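# Slide the menu fully into its holder, upright

## Task

Insert the menu completely into its holder so that it stands upright with its front facing the holder's front side. The menu must not be bent or creased, and the holder must stay roughly where and how it was.

## Robot and tools

Robot: two arms, left_arm with a five-finger left hand and right_arm with a five-finger right hand. Their bases sit near (-0.047, +0.296, 0) m and (+0.030, -0.289, 0) m in the scene frame. Scene frame: origin at table height midway between the nominal bases, +z up, +x out over the table, left_arm on the +y side. Image left and right do not match arm names. A post stands behind the arms. Loose objects can occasionally get a small nudge from outside.

Hand point: a point that moves with each palm, 0.05 m in front of it and 0.15 m from the wrist mount along the fingers. Its +z runs along the straight fingers and +y points out of the palm. On the right hand +x runs across the palm away from the thumb; on the left hand +x points toward the thumb. Straight fingertips reach 0.06 to 0.07 m past the point along +z and lie 0.06 m behind it along -y. A bracket on the little-finger side of the wrist sticks out and can strike things. Arms are loose and sag: a hand often comes to rest 1 to 3 cm (sometimes 5 cm) from the commanded pose, usually low, and this does not by itself mean contact.

The 28-number row (every number in [-1, 1], the same layout for every tool): left arm dx, dy, dz, rx, ry, rz; left hand little, ring, middle, index, thumb_bend, thumb_turn, force_limit, speed; then the right arm's six pose numbers and its eight hand numbers in the same order. The six pose numbers are an offset, not a pose. They count from that arm's Hand target at the start of the action or move, along the Hand target's own axes. 1.0 equals 0.6 m of travel or 180 degrees of turn. rx, ry, rz form a single rotation vector. Six zeros mean no new request for that arm. Each call starts again from the current Hand target, so sending the same offset twice moves the arm twice.

Hand numbers: fingers and thumb_bend go from +1 (straight) to -1 (curled). thumb_turn +1 puts the thumb beside the palm, -1 in front of it, opposite the fingers. force_limit maps -1 to about 0 N and +1 to 10 N at the fingertip (15 N for the thumb motors). speed rises linearly from near zero at -1 to full at +0.48 and stays full up to +1. For a soft grip, close with speed at -0.94 or below. No value means 'unchanged': to keep a hand as it is, resend the eight numbers last sent to it; if none have been sent yet, send its hand_measured six values plus hand_force_limit and hand_speed. A thumb turned in front can close on objects roughly 0.035 to 0.065 m thick; thumb tip against index pad can pinch something light and thin. To loosen, send targets more open than hand_measured; to squeeze harder, raise force_limit and send a more closed target.

Tools:
execute_actions(actions, cameras): actions is a list of actions; each action holds up to 15 rows, one per 1/30 s step, and a short action repeats its final row. Within one action, every row counts from that action's starting Hand target. An empty actions list returns camera images.
move(target, speed, blend, blocking, cameras): target is one row or a list of up to 15 rows, each counted from the same starting Hand targets, not from the previous row. speed is in m/s from 0.002 to 4.3, default 0.25 (turns are capped at twice that in rad/s). blend is a corner radius in m, and the default 0 means stop at each target. Paths are straight lines, do not avoid obstacles, and last at most 10 s. Faster moves stray more and hit harder. blocking=false returns after about 0.5 s while the move continues.
wait(seconds, cameras): lets time pass without new commands. stop(cameras): brakes a running move. zoom_image(camera, region=[x0,y0,x1,y1]) enlarges part of the latest picture, at most 504x504 px. show_instructions() shows the reference pages. finished_scene(scene=1) ends the scene permanently.
Cameras: cam_high, cam_low, cam_left_wrist, cam_right_wrist, each 672x504.

Results: end_effector_position (m) and end_effector_quat_wxyz in the scene frame; Hand target, which is the last commanded pose after clipping (orientation is limited to 40 degrees from the measured one) and is where the next offsets start; joint positions, velocities and torques; hand_measured, hand_stopped_by (moving, target, force, stalled, fault) and hand_load_n, all in the order of the six hand numbers. A grip that has slipped appears only as hand_load_n falling toward 0. A move adds a 'move:' line, e.g. done, off_target, moving, held or fault, plus limits such as paced or held. If a hand stays short of its target, the next execute_actions call (even with zero offsets) asks for it again; otherwise send the remaining gap as an offset. To stop pressing on something, command a target back past the hand.

Avoid: dropping the menu or letting it fall off the table, knocking or shoving the holder, hard or fast contacts, collisions between the two arms or hands (these can end the scene), overloading fingers, and long stretched holds or pushing into things, which heat the motors until the arm shuts down and drops.

Each tool is called after "Request:" by a JSON object that holds its "fn" and its "kwargs", one argument or row to a line.

Reference images:

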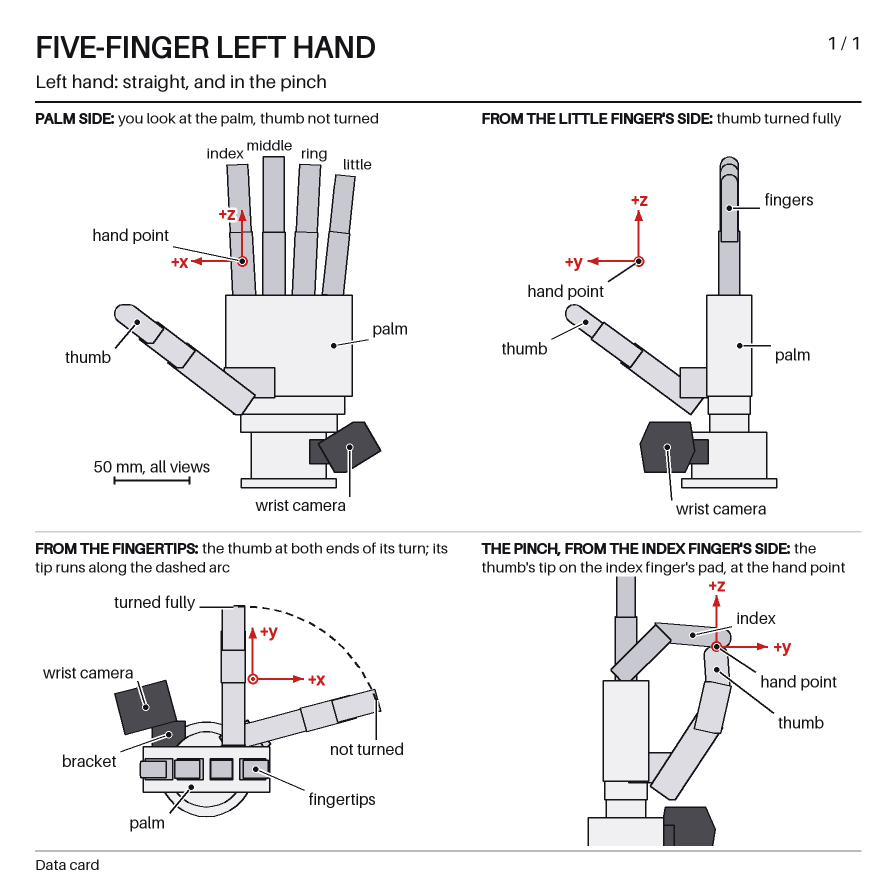

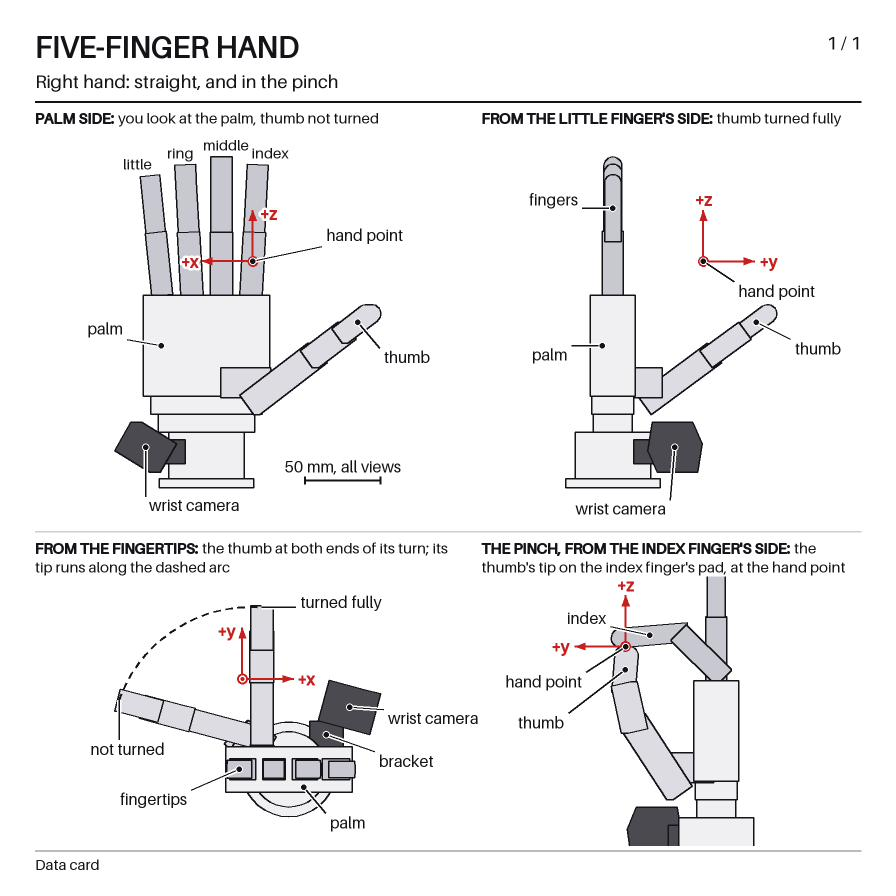

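## Session

Request:
{"fn": "execute_actions", "kwargs": {
  "actions": []
}}

Scene clock: 0.00 s.
left_arm: end_effector_position=(+0.2842, +0.0675, +0.3777) hand_measured=(-1.000, -1.000, -0.292, -0.298, +0.266, -0.928) hand_load_n=(+0.0, +0.5, +3.5, +0.0, +1.0, -0.5) hand_stopped_by=(target, target, target, target, target, target) hand_force_limit=0.00 hand_speed=-0.80 end_effector_quat_wxyz=(-0.077, +0.695, +0.095, +0.709) | right_arm: end_effector_position=(+0.5718, -0.2749, +0.4297) hand_measured=(+1.000, +1.000, +1.000, +1.000, +1.000, +1.000) hand_load_n=(+0.0, +0.0, +0.0, +0.0, +0.0, +0.0) hand_stopped_by=(target, target, target, target, target, target) hand_force_limit=0.00 hand_speed=-0.80 end_effector_quat_wxyz=(+0.489, -0.495, +0.508, -0.508)
Joint positions: left_arm=[-1.017 0.83 0.515 0.373 -1.279 -1.542] | right_arm=[0 1.047 1.047 -0.007 0.005 -0.006]
Joint velocities: within noise
Joint torques (N m): no reading
Motor temperatures (°C): left_arm=[33 26 30 26 24 32] | right_arm=[32 29 27 29 25 28]
Heat: left arm: hottest waist 33 °C; right arm: hottest waist 32 °C.
Hand target: left_arm +0.2849, +0.0658, +0.3893; -0.068, +0.691, +0.103, +0.712 | right_arm +0.5740, -0.2737, +0.4449; +0.499, -0.488, +0.501, -0.512

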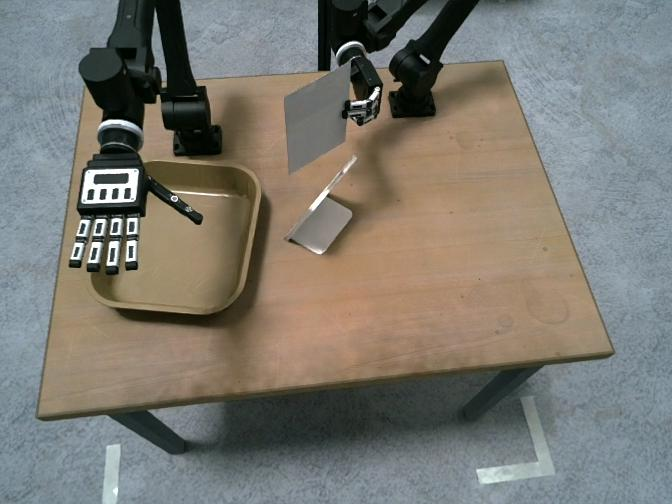

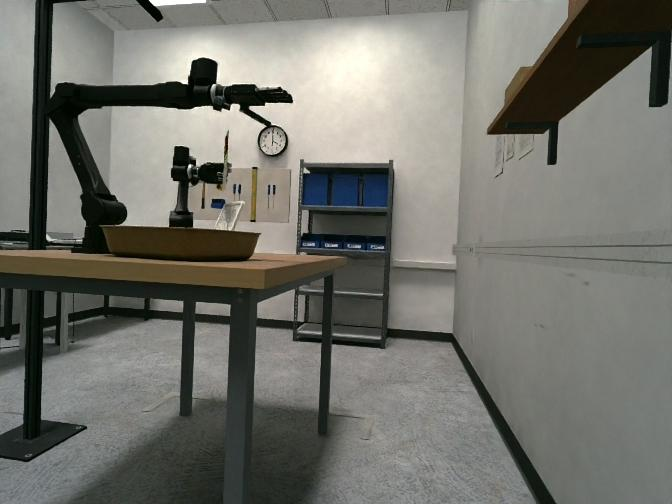

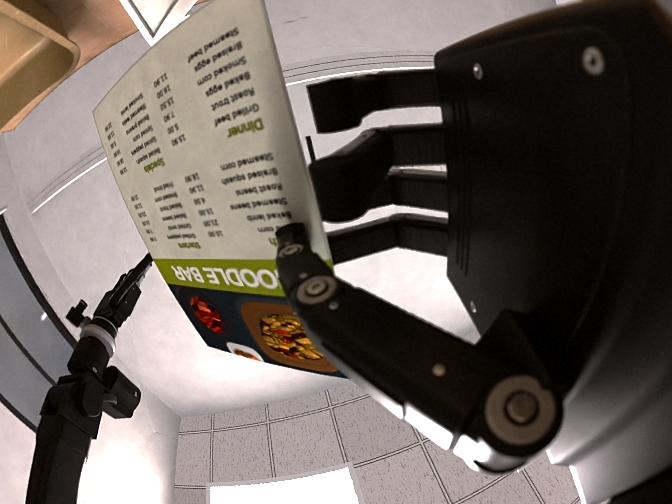

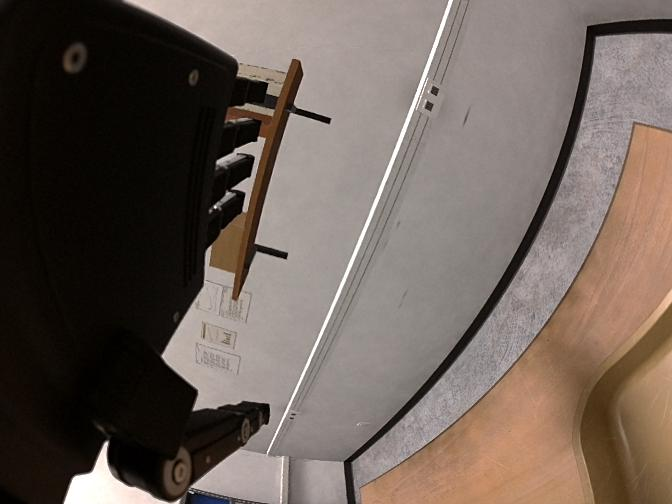

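Request:
{"fn": "zoom_image", "kwargs": {
  "camera": "cam_high",
  "region": [230, 40, 430, 270]
}}

Request:
{"fn": "zoom_image", "kwargs": {
  "camera": "cam_low",
  "region": [140, 80, 300, 270]
}}

Request:
{"fn": "zoom_image", "kwargs": {
  "camera": "cam_left_wrist",
  "region": [0, 0, 504, 504]
}}

Scaled by 2.191 from the camera's image (finer frame: 960x720).

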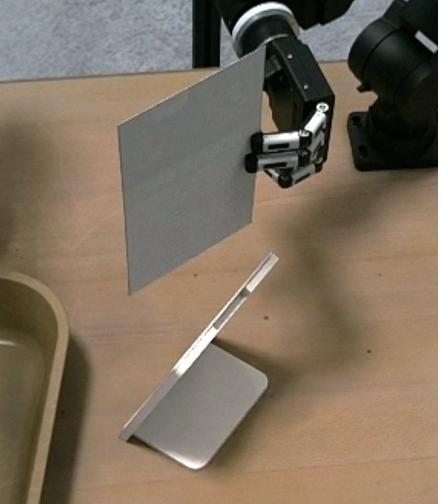

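Scaled by 2.653 from the camera's image (finer frame: 960x720).

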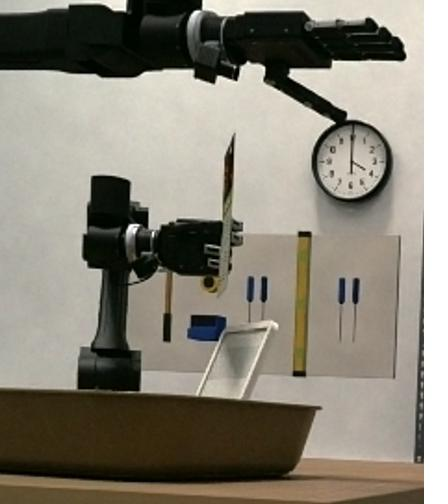

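Scaled by 1.000.

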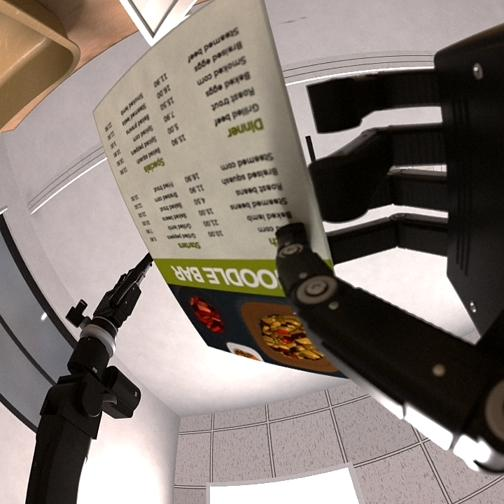

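Request:
{"fn": "zoom_image", "kwargs": {
  "camera": "cam_low",
  "region": [200, 120, 260, 240]
}}

Request:
{"fn": "zoom_image", "kwargs": {
  "camera": "cam_high",
  "region": [270, 50, 400, 180]
}}

Request:
{"fn": "zoom_image", "kwargs": {
  "camera": "cam_high",
  "region": [270, 140, 370, 260]
}}

Request:
{"fn": "zoom_image", "kwargs": {
  "camera": "cam_left_wrist",
  "region": [80, 0, 360, 150]
}}

Scaled by 4.200 from the camera's image (finer frame: 960x720).

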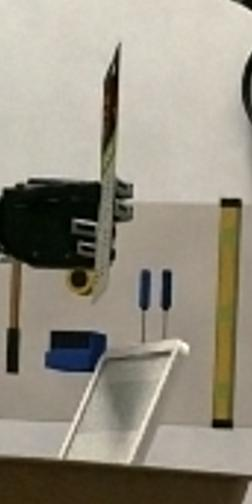

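Scaled by 3.877 from the camera's image (finer frame: 960x720).

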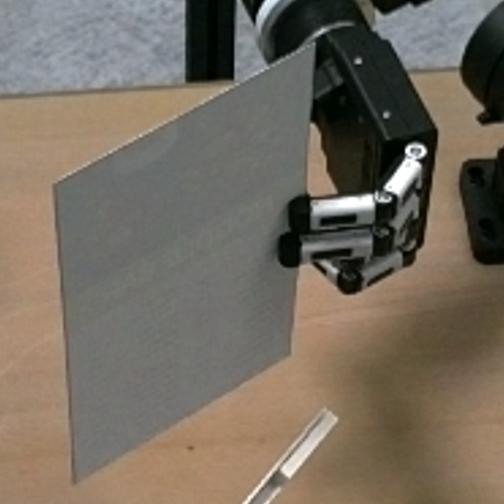

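Scaled by 4.200 from the camera's image (finer frame: 960x720).

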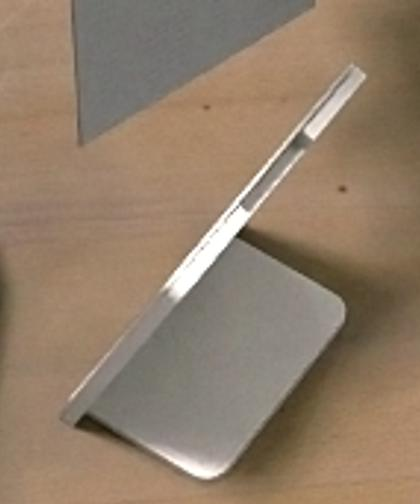

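Scaled by 1.800 from the camera's image (finer frame: 960x720).

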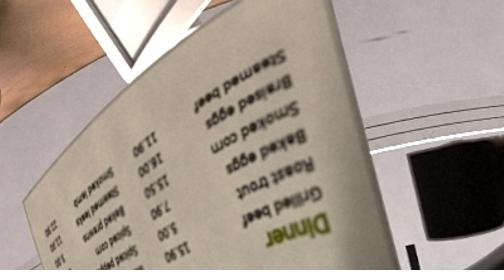

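Request:
{"fn": "move", "kwargs": {
  "target": [0,0,0,0,0,0,-1,-1,-0.292,-0.298,0.266,-0.928,0,-0.8,-0.04,0.108,-0.323,-0.104,-0.275,-0.0485,1,1,1,1,1,1,0,-0.8],
  "speed": 0.2,
  "cameras": ["all"]
}}

Scene clock: 149.40 s.
left_arm: end_effector_position=(+0.2842, +0.0675, +0.3777) hand_measured=(-1.000, -1.000, -0.292, -0.298, +0.266, -0.928) hand_load_n=(+0.0, +0.0, +3.5, +0.0, +1.0, +0.0) hand_stopped_by=(target, target, target, target, target, target) hand_force_limit=0.00 hand_speed=-0.80 end_effector_quat_wxyz=(-0.077, +0.695, +0.095, +0.709) | right_arm: end_effector_position=(+0.3757, -0.2408, +0.3541) hand_measured=(+1.000, +1.000, +1.000, +1.000, +1.000, +1.000) hand_load_n=(+0.0, +0.0, +0.0, +0.0, +0.0, +0.0) hand_stopped_by=(target, target, target, target, target, target) hand_force_limit=0.00 hand_speed=-0.80 end_effector_quat_wxyz=(-0.536, +0.765, -0.299, +0.196)
Joint positions: left_arm=[-1.017 0.83 0.515 0.373 -1.279 -1.542] | right_arm=[-0.314 0.927 1.074 -0.929 -1.055 -0.69]
Joint torques (N m): left_arm=[0.97 -3.49 12.88 1.69 -0.03 0.1] | right_arm=[-1.38 -2.43 13.49 0.72 -0.75 -0.07]
Motor temperatures (°C): left_arm=[32 26 38 26 24 31] | right_arm=[31 29 38 28 25 27]
Heat: left arm: hottest elbow 38 °C; right arm: hottest elbow 38 °C.
Hand target: left_arm +0.2849, +0.0658, +0.3893; -0.068, +0.691, +0.103, +0.712 | right_arm +0.3824, -0.2445, +0.3759; -0.539, +0.764, -0.284, +0.212
Off the commanded pose: left_arm 0.012 m, 2 deg | right_arm 0.023 m, 3 deg.
move: off_target (right_arm)
cam_right_wrist: T_world_to_cam=[[-0.00861, -0.44746, -0.89426, 0.20759], [-0.98295, 0.16804, -0.07462, 0.44083], [0.18366, 0.87837, -0.44128, 0.41271]] pos_world=[0.3593, -0.3437, 0.40066]

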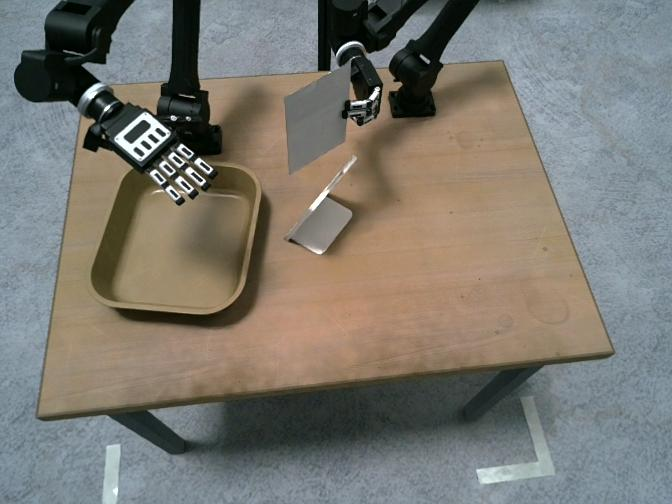

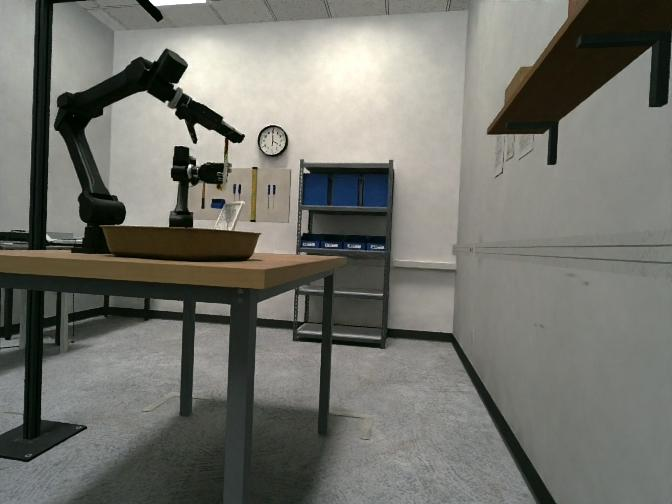

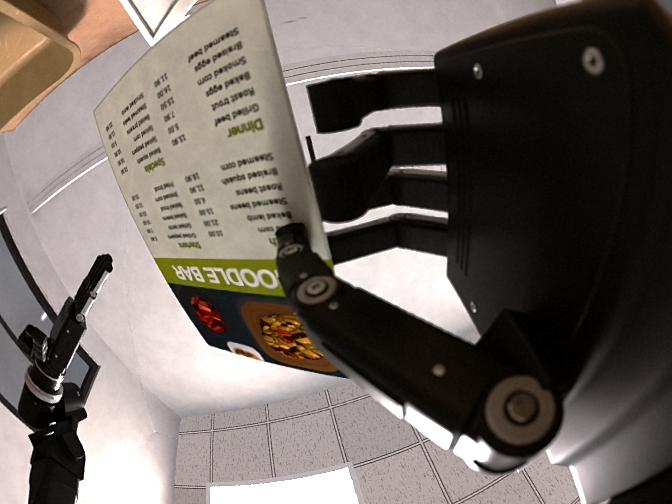

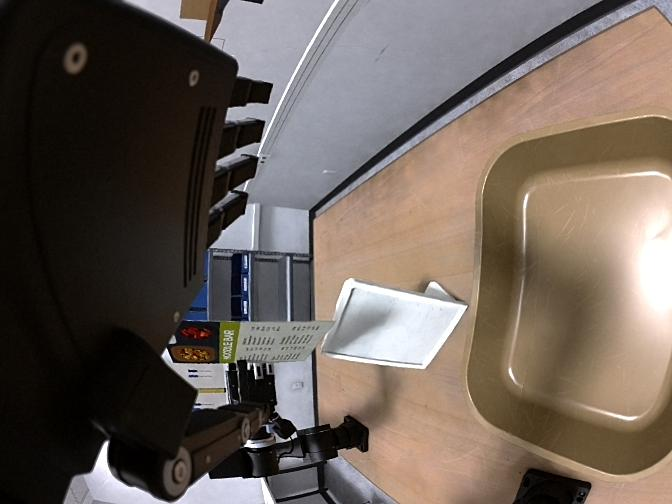

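Request:
{"fn": "zoom_image", "kwargs": {
  "camera": "cam_right_wrist",
  "region": [300, 250, 490, 390]
}}

Request:
{"fn": "zoom_image", "kwargs": {
  "camera": "cam_right_wrist",
  "region": [150, 300, 350, 430]
}}

Scaled by 2.653 from the camera's image (finer frame: 960x720).

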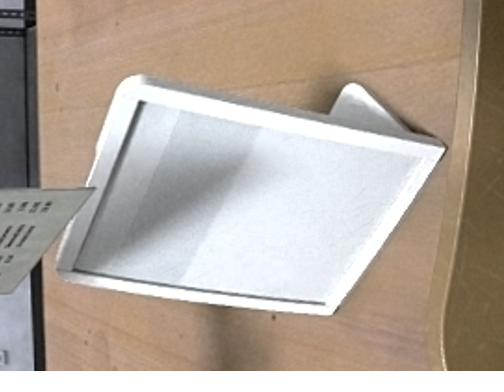

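Scaled by 2.520 from the camera's image (finer frame: 960x720).

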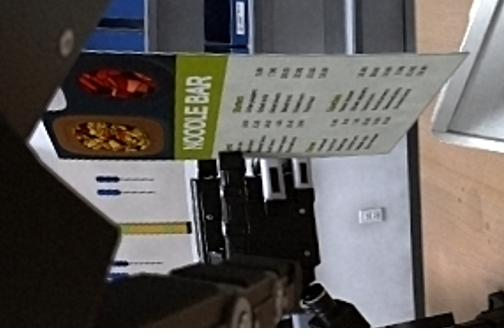

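Request:
{"fn": "move", "kwargs": {
  "target": [
    [0,0,0,0,0,0,-1,-1,-0.292,-0.298,0.266,-0.928,0,-0.8,-0.0745,-0.2855,-0.1167,0.0863,0.0967,0.0251,1,1,1,1,1,-1,0,-0.3],
    [0,0,0,0,0,0,-1,-1,-0.292,-0.298,0.266,-0.928,0,-0.8,-0.3377,-0.3658,0.1248,0.0863,0.0967,0.0251,1,1,1,1,1,-1,0,-0.3]
  ],
  "speed": 0.2,
  "blend": 0.03,
  "cameras": ["all"]
}}

Scene clock: 232.37 s.
left_arm: end_effector_position=(+0.2842, +0.0675, +0.3777) hand_measured=(-1.000, -1.000, -0.292, -0.298, +0.266, -0.928) hand_load_n=(+0.0, +0.0, +3.5, +0.0, +1.0, +0.0) hand_stopped_by=(target, target, target, target, target, target) hand_force_limit=0.00 hand_speed=-0.80 end_effector_quat_wxyz=(-0.077, +0.695, +0.095, +0.709) | right_arm: end_effector_position=(+0.3227, +0.0013, +0.5141) hand_measured=(+1.000, +1.000, +1.000, +1.000, +1.000, -1.000) hand_load_n=(+0.0, +0.0, +0.0, +0.0, +0.0, +0.0) hand_stopped_by=(target, target, target, target, target, target) hand_force_limit=0.00 hand_speed=-0.30 end_effector_quat_wxyz=(-0.566, +0.663, -0.360, +0.332)
Joint positions: left_arm=[-1.017 0.83 0.515 0.373 -1.279 -1.542] | right_arm=[0.879 0.806 1.245 -0.585 0.306 0.011]
Joint torques (N m): left_arm=[0.91 -3.43 12.88 1.68 -0.03 0.1] | right_arm=[-0.73 -2.08 13.37 2.77 0.22 0.24]
Heat: left arm: hottest elbow 38 °C; right arm: hottest elbow 41 °C.
Hand target: left_arm +0.2849, +0.0658, +0.3893; -0.068, +0.691, +0.103, +0.712 | right_arm +0.3231, -0.0011, +0.5549; -0.596, +0.632, -0.361, +0.340
Off the commanded pose: left_arm 0.012 m, 2 deg | right_arm 0.041 m, 5 deg.
move: off_target (right_arm)
cam_right_wrist: T_world_to_cam=[[0.05757, -0.36581, -0.92891, 0.45493], [-0.86065, 0.45334, -0.23187, 0.40104], [0.50593, 0.81281, -0.28873, 0.09809]] pos_world=[0.26934, -0.09512, 0.5439]

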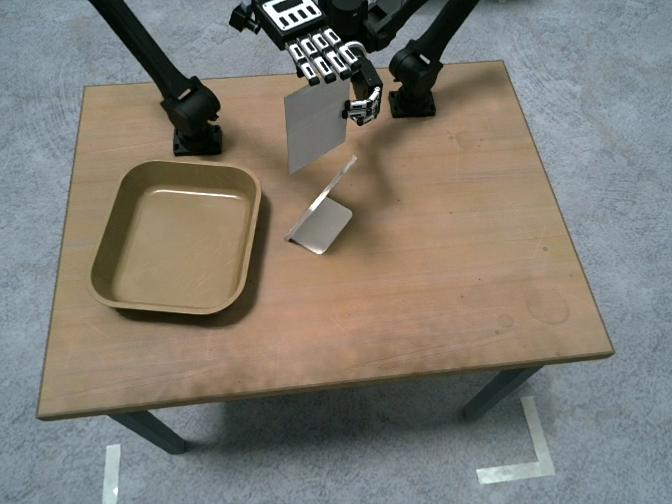

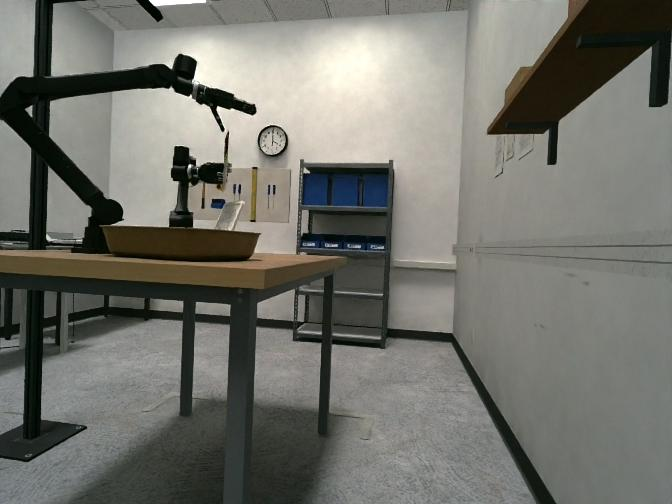

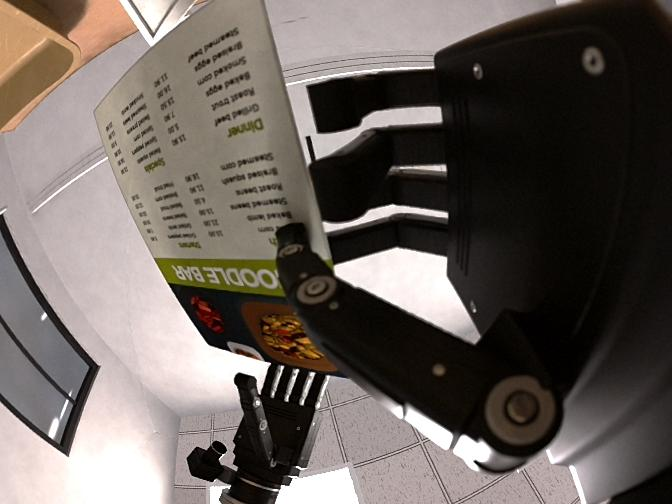

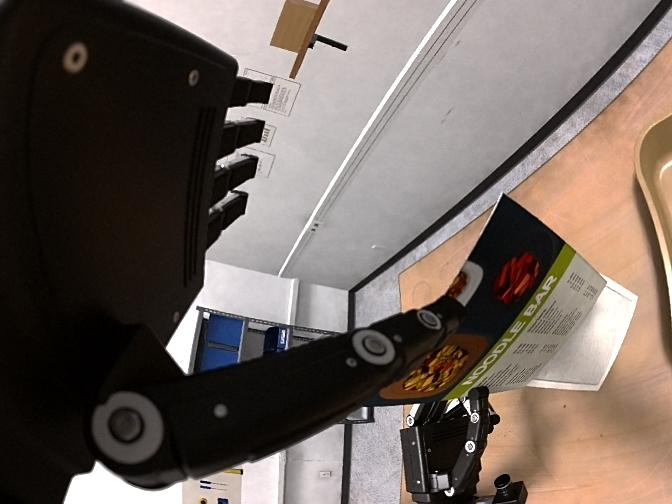

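Request:
{"fn": "zoom_image", "kwargs": {
  "camera": "cam_right_wrist",
  "region": [330, 170, 650, 440]
}}

Request:
{"fn": "zoom_image", "kwargs": {
  "camera": "cam_high",
  "region": [250, 0, 400, 190]
}}

Request:
{"fn": "zoom_image", "kwargs": {
  "camera": "cam_low",
  "region": [150, 40, 290, 240]
}}

Scaled by 1.575 from the camera's image (finer frame: 960x720).

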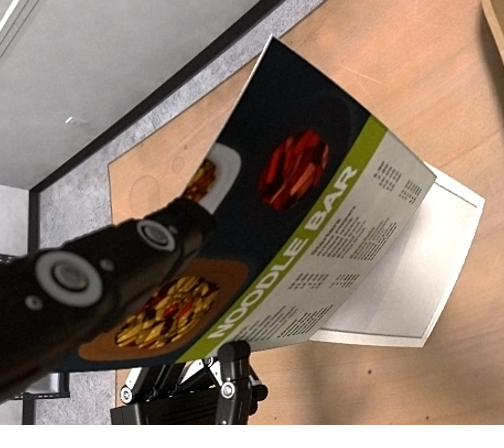

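Scaled by 2.653 from the camera's image (finer frame: 960x720).

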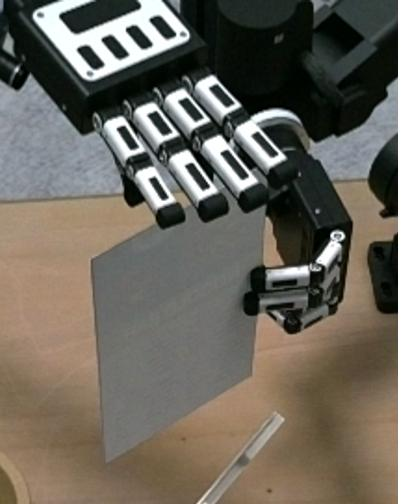

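Scaled by 2.520 from the camera's image (finer frame: 960x720).

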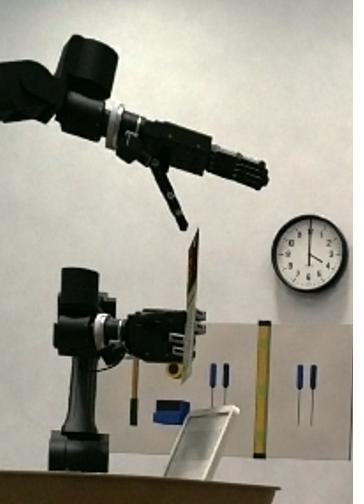

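Request:
{"fn": "move", "kwargs": {
  "target": [0,0,0,0,0,0,-1,-1,-0.292,-0.298,0.266,-0.928,0,-0.8,-0.0417,0,-0.0333,0.0483,0,0,1,1,1,1,1,-1,0,-0.3],
  "speed": 0.1,
  "cameras": ["cam_high","cam_low","cam_right_wrist","cam_left_wrist"]
}}

Request:
{"fn": "zoom_image", "kwargs": {
  "camera": "cam_right_wrist",
  "region": [330, 170, 650, 440]
}}

Request:
{"fn": "zoom_image", "kwargs": {
  "camera": "cam_low",
  "region": [180, 80, 280, 220]
}}

Scene clock: 291.87 s.
left_arm: end_effector_position=(+0.2842, +0.0675, +0.3777) hand_measured=(-1.000, -1.000, -0.292, -0.298, +0.266, -0.928) hand_load_n=(+0.0, +0.0, +3.0, +0.0, +1.0, +0.0) hand_stopped_by=(target, target, target, target, target, target) hand_force_limit=0.00 hand_speed=-0.80 end_effector_quat_wxyz=(-0.077, +0.695, +0.095, +0.709) | right_arm: end_effector_position=(+0.2941, +0.0099, +0.5543) hand_measured=(+1.000, +1.000, +1.000, +1.000, +1.000, -1.000) hand_load_n=(+0.0, +0.0, +0.0, +0.0, +0.0, +0.0) hand_stopped_by=(target, target, target, target, target, target) hand_force_limit=0.00 hand_speed=-0.30 end_effector_quat_wxyz=(+0.637, -0.589, +0.342, -0.361)
Joint positions: left_arm=[-1.017 0.83 0.515 0.373 -1.279 -1.542] | right_arm=[1.035 0.727 1.164 -0.357 0.478 -0.026]
Joint torques (N m): left_arm=[0.85 -3.43 12.89 1.65 -0.03 0.09] | right_arm=[-0.15 -0.91 8.2 2.69 0.14 -0.13]
Heat: left arm: hottest elbow 39 °C; right arm: hottest elbow 39 °C.
Hand target: left_arm +0.2849, +0.0658, +0.3893; -0.068, +0.691, +0.103, +0.712 | right_arm +0.2932, +0.0103, +0.5563; +0.642, -0.585, +0.334, -0.366
Off the commanded pose: left_arm 0.012 m, 2 deg | right_arm 0.002 m, 1 deg.
move: done
cam_right_wrist: T_world_to_cam=[[0.20273, -0.2298, -0.95189, 0.4657], [-0.81124, 0.50501, -0.29469, 0.40165], [0.54844, 0.83196, -0.08404, -0.00891]] pos_world=[0.23631, -0.08841, 0.56091]

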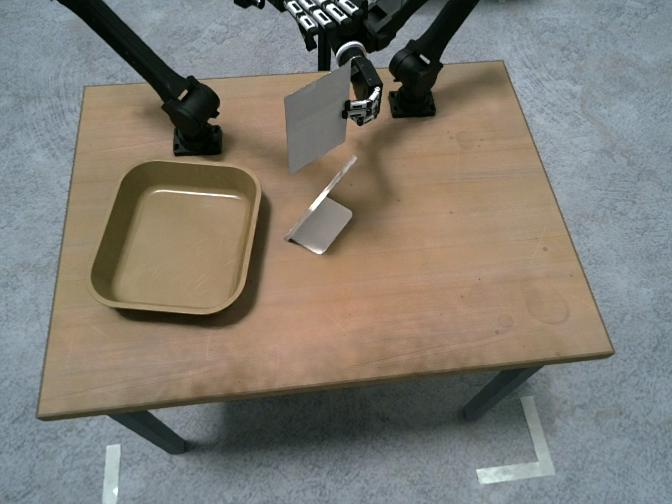

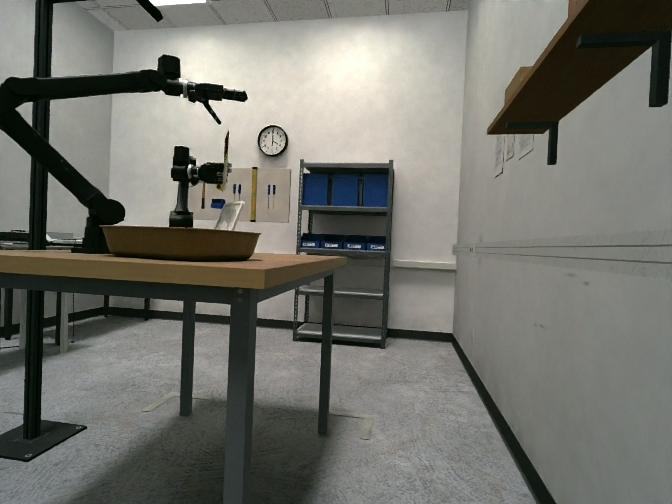

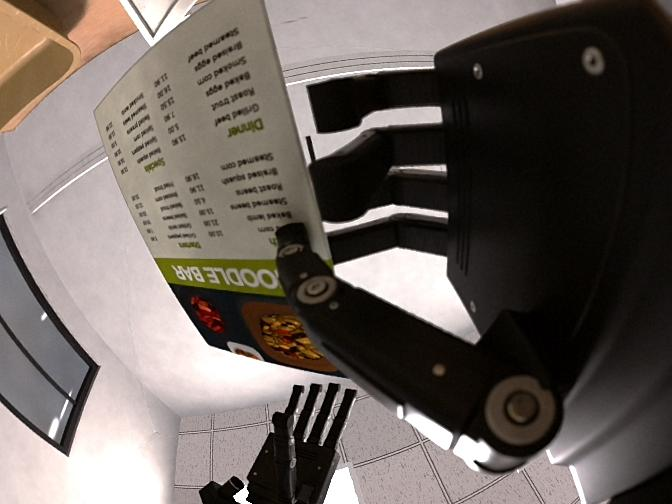

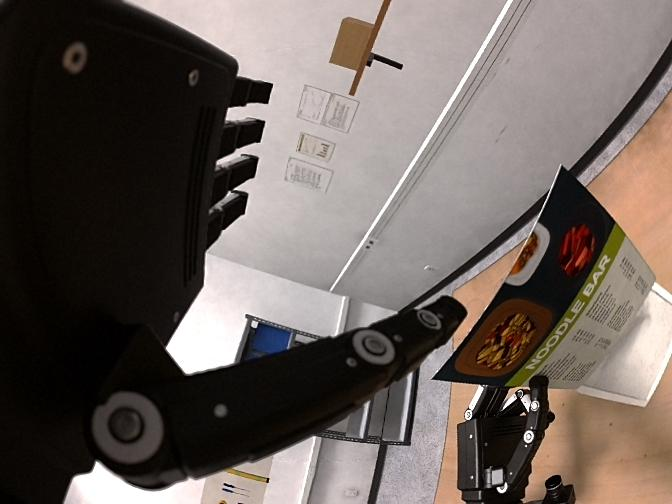

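Scaled by 1.575 from the camera's image (finer frame: 960x720).

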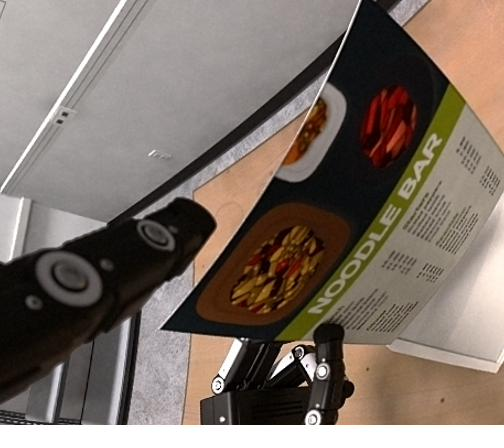

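Scaled by 3.600 from the camera's image (finer frame: 960x720).

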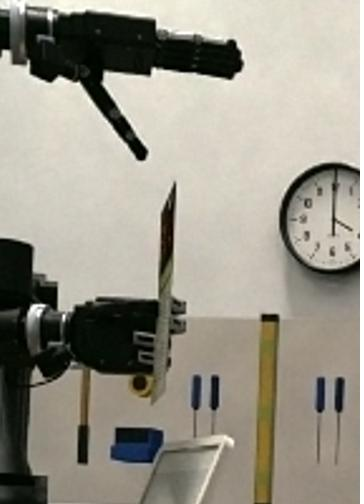

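Request:
{"fn": "zoom_image", "kwargs": {
  "camera": "cam_right_wrist",
  "region": [500, 140, 672, 420]
}}

Scaled by 1.800 from the camera's image (finer frame: 960x720).

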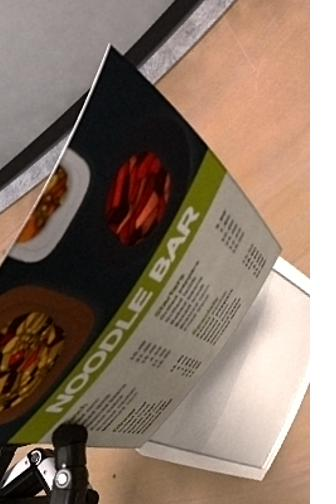

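Request:
{"fn": "move", "kwargs": {
  "target": [0,0,0,0,0,0,-1,-1,-0.292,-0.298,0.266,-0.928,0,-0.8,0,0.0833,0,-0.01,0,0,1,1,1,1,1,-1,0,-0.3],
  "speed": 0.08,
  "cameras": ["cam_low","cam_right_wrist"]
}}

Request:
{"fn": "zoom_image", "kwargs": {
  "camera": "cam_right_wrist",
  "region": [330, 170, 650, 440]
}}

Request:
{"fn": "zoom_image", "kwargs": {
  "camera": "cam_low",
  "region": [180, 80, 280, 220]
}}

Scene clock: 318.83 s.
left_arm: end_effector_position=(+0.2842, +0.0675, +0.3777) hand_measured=(-1.000, -1.000, -0.292, -0.298, +0.266, -0.928) hand_load_n=(+0.0, +0.0, +3.5, +0.0, +1.5, +0.0) hand_stopped_by=(target, target, target, target, target, target) hand_force_limit=0.00 hand_speed=-0.80 end_effector_quat_wxyz=(-0.077, +0.695, +0.095, +0.709) | right_arm: end_effector_position=(+0.2960, +0.0133, +0.5034) hand_measured=(+1.000, +1.000, +1.000, +1.000, +1.000, -1.000) hand_load_n=(+0.0, +0.0, +0.0, +0.0, +0.0, +0.0) hand_stopped_by=(target, target, target, target, target, target) hand_force_limit=0.00 hand_speed=-0.30 end_effector_quat_wxyz=(+0.624, -0.603, +0.343, -0.360)
Joint positions: left_arm=[-1.017 0.83 0.515 0.373 -1.279 -1.542] | right_arm=[1.035 0.698 1.038 -0.297 0.476 -0.026]
Joint torques (N m): left_arm=[0.91 -3.43 12.88 1.65 -0.03 0.1] | right_arm=[-1.38 -0.85 8.58 2.66 -0.17 0.08]
Heat: left arm: hottest elbow 39 °C; right arm: hottest elbow 37 °C.
Hand target: left_arm +0.2849, +0.0658, +0.3893; -0.068, +0.691, +0.103, +0.712 | right_arm +0.2971, +0.0126, +0.5065; +0.633, -0.595, +0.340, -0.361
Off the commanded pose: left_arm 0.012 m, 2 deg | right_arm 0.003 m, 1 deg.
move: done
cam_right_wrist: T_world_to_cam=[[0.18441, -0.25936, -0.94801, 0.42153], [-0.81784, 0.49446, -0.29436, 0.3883], [0.5451, 0.8296, -0.12093, 0.00247]] pos_world=[0.23849, -0.08473, 0.51421]

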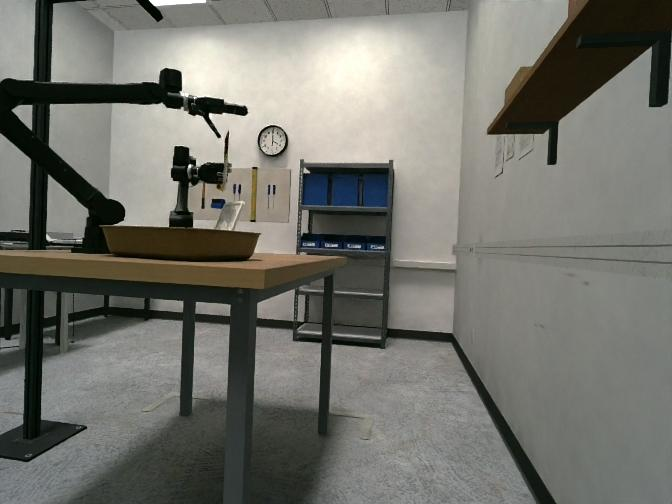

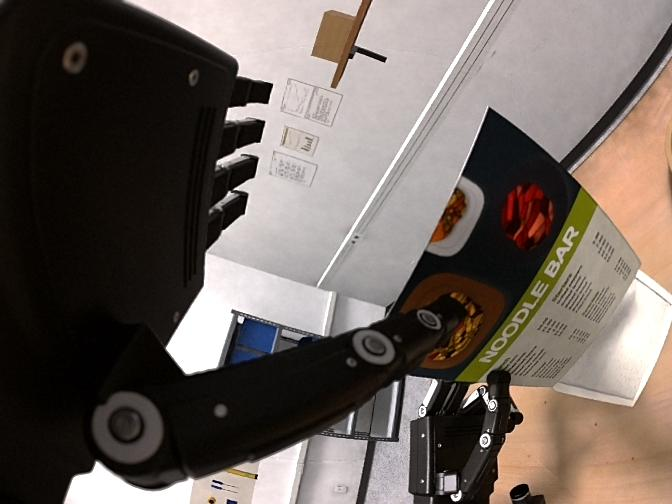

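Scaled by 1.575 from the camera's image (finer frame: 960x720).

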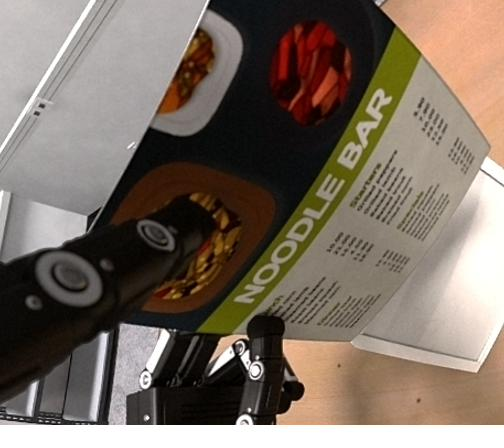

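Scaled by 3.600 from the camera's image (finer frame: 960x720).

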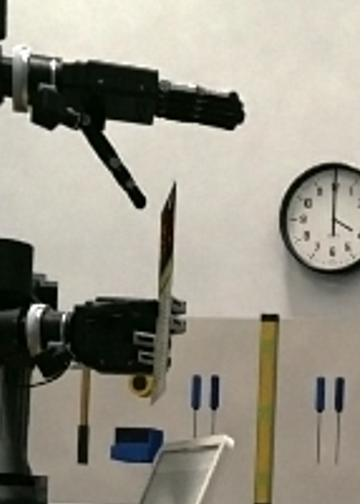

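Request:
{"fn": "move", "kwargs": {
  "target": [0,0,0,0,0,0,-1,-1,-0.292,-0.298,0.266,-0.928,0,-0.8,-0.005,0.07,-0.0117,-0.005,0,0,1,1,1,1,1,-1,0,-0.3],
  "speed": 0.06,
  "cameras": ["cam_low","cam_high","cam_right_wrist"]
}}

Request:
{"fn": "zoom_image", "kwargs": {
  "camera": "cam_right_wrist",
  "region": [330, 50, 650, 320]
}}

Request:
{"fn": "zoom_image", "kwargs": {
  "camera": "cam_low",
  "region": [180, 80, 280, 220]
}}

Request:
{"fn": "zoom_image", "kwargs": {
  "camera": "cam_high",
  "region": [250, 0, 400, 190]
}}

Scene clock: 345.83 s.
left_arm: end_effector_position=(+0.2842, +0.0675, +0.3777) hand_measured=(-1.000, -1.000, -0.292, -0.298, +0.266, -0.928) hand_load_n=(+0.0, +0.0, +3.5, +0.0, +1.0, +0.0) hand_stopped_by=(target, target, target, target, target, target) hand_force_limit=0.00 hand_speed=-0.80 end_effector_quat_wxyz=(-0.077, +0.695, +0.095, +0.709) | right_arm: end_effector_position=(+0.2930, +0.0124, +0.4615) hand_measured=(+1.000, +1.000, +1.000, +1.000, +1.000, -1.000) hand_load_n=(+0.0, +0.0, -0.5, +0.0, +0.0, +0.0) hand_stopped_by=(target, target, target, target, target, target) hand_force_limit=0.00 hand_speed=-0.30 end_effector_quat_wxyz=(+0.620, -0.610, +0.341, -0.358)
Joint positions: left_arm=[-1.017 0.83 0.515 0.373 -1.279 -1.542] | right_arm=[1.04 0.661 0.924 -0.235 0.476 -0.026]
Joint torques (N m): left_arm=[0.91 -3.43 12.88 1.68 -0.03 0.1] | right_arm=[0.03 -0.73 8.76 2.67 0.17 0.16]
Heat: left arm: hottest elbow 39 °C; right arm: hottest elbow 35 °C.
Hand target: left_arm +0.2849, +0.0658, +0.3893; -0.068, +0.691, +0.103, +0.712 | right_arm +0.2918, +0.0130, +0.4641; +0.628, -0.600, +0.343, -0.358
Off the commanded pose: left_arm 0.012 m, 2 deg | right_arm 0.003 m, 1 deg.
move: done
cam_right_wrist: T_world_to_cam=[[0.17739, -0.27162, -0.94591, 0.38322], [-0.82283, 0.48635, -0.29397, 0.37543], [0.53989, 0.83048, -0.13722, 0.00884]] pos_world=[0.23617, -0.08584, 0.47407]
Images, in order (width x height): cam_high 672x504, cam_low 672x504, cam_right_wrist 672x504.

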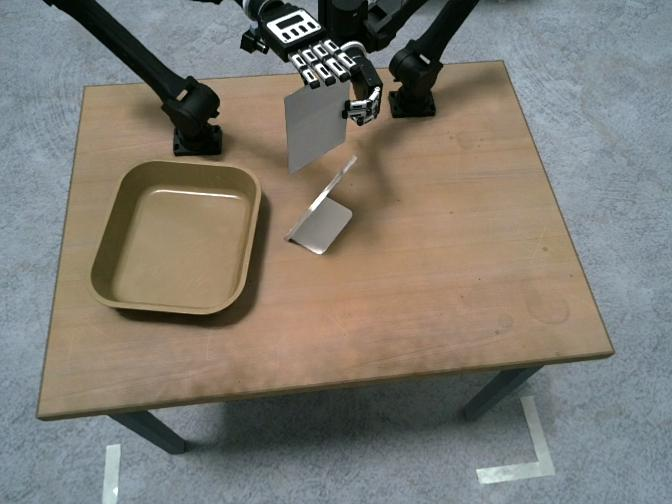

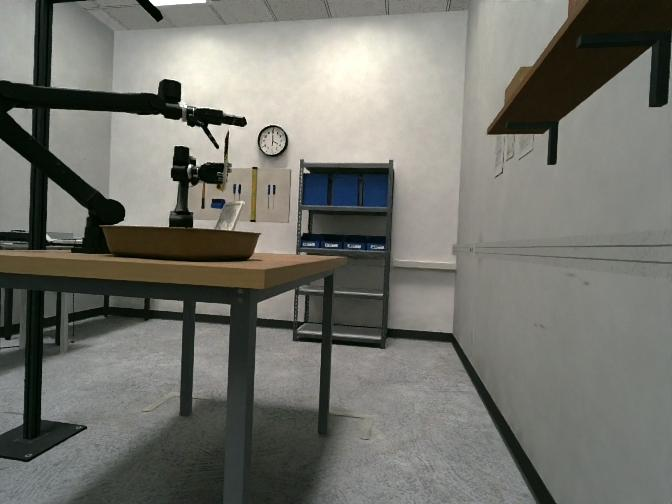

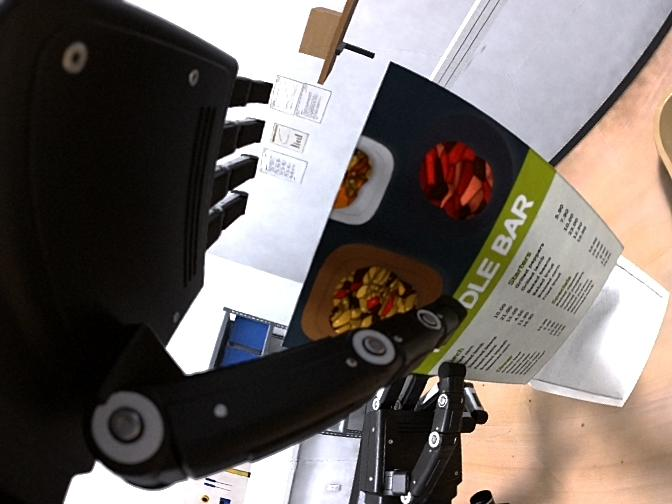

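Scaled by 1.575 from the camera's image (finer frame: 960x720).

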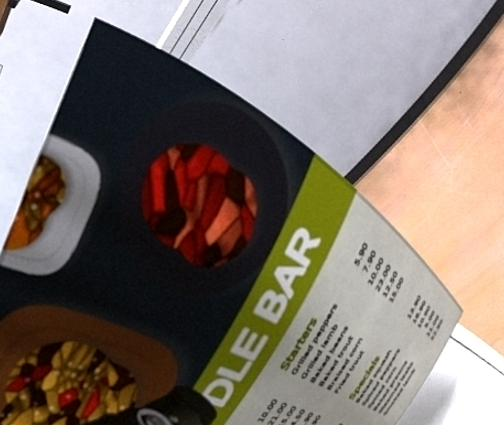

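Scaled by 3.600 from the camera's image (finer frame: 960x720).

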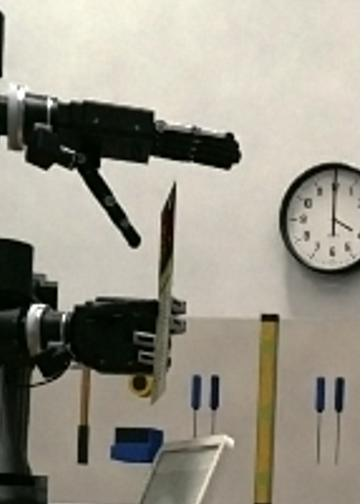

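Scaled by 2.653 from the camera's image (finer frame: 960x720).

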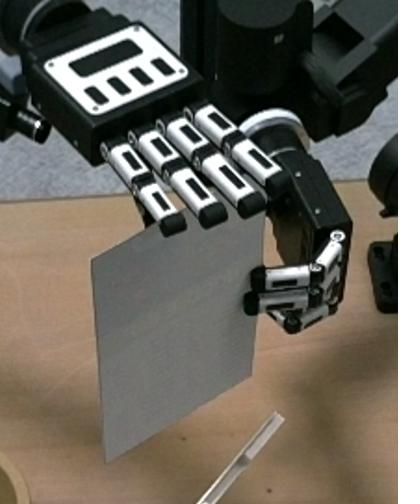

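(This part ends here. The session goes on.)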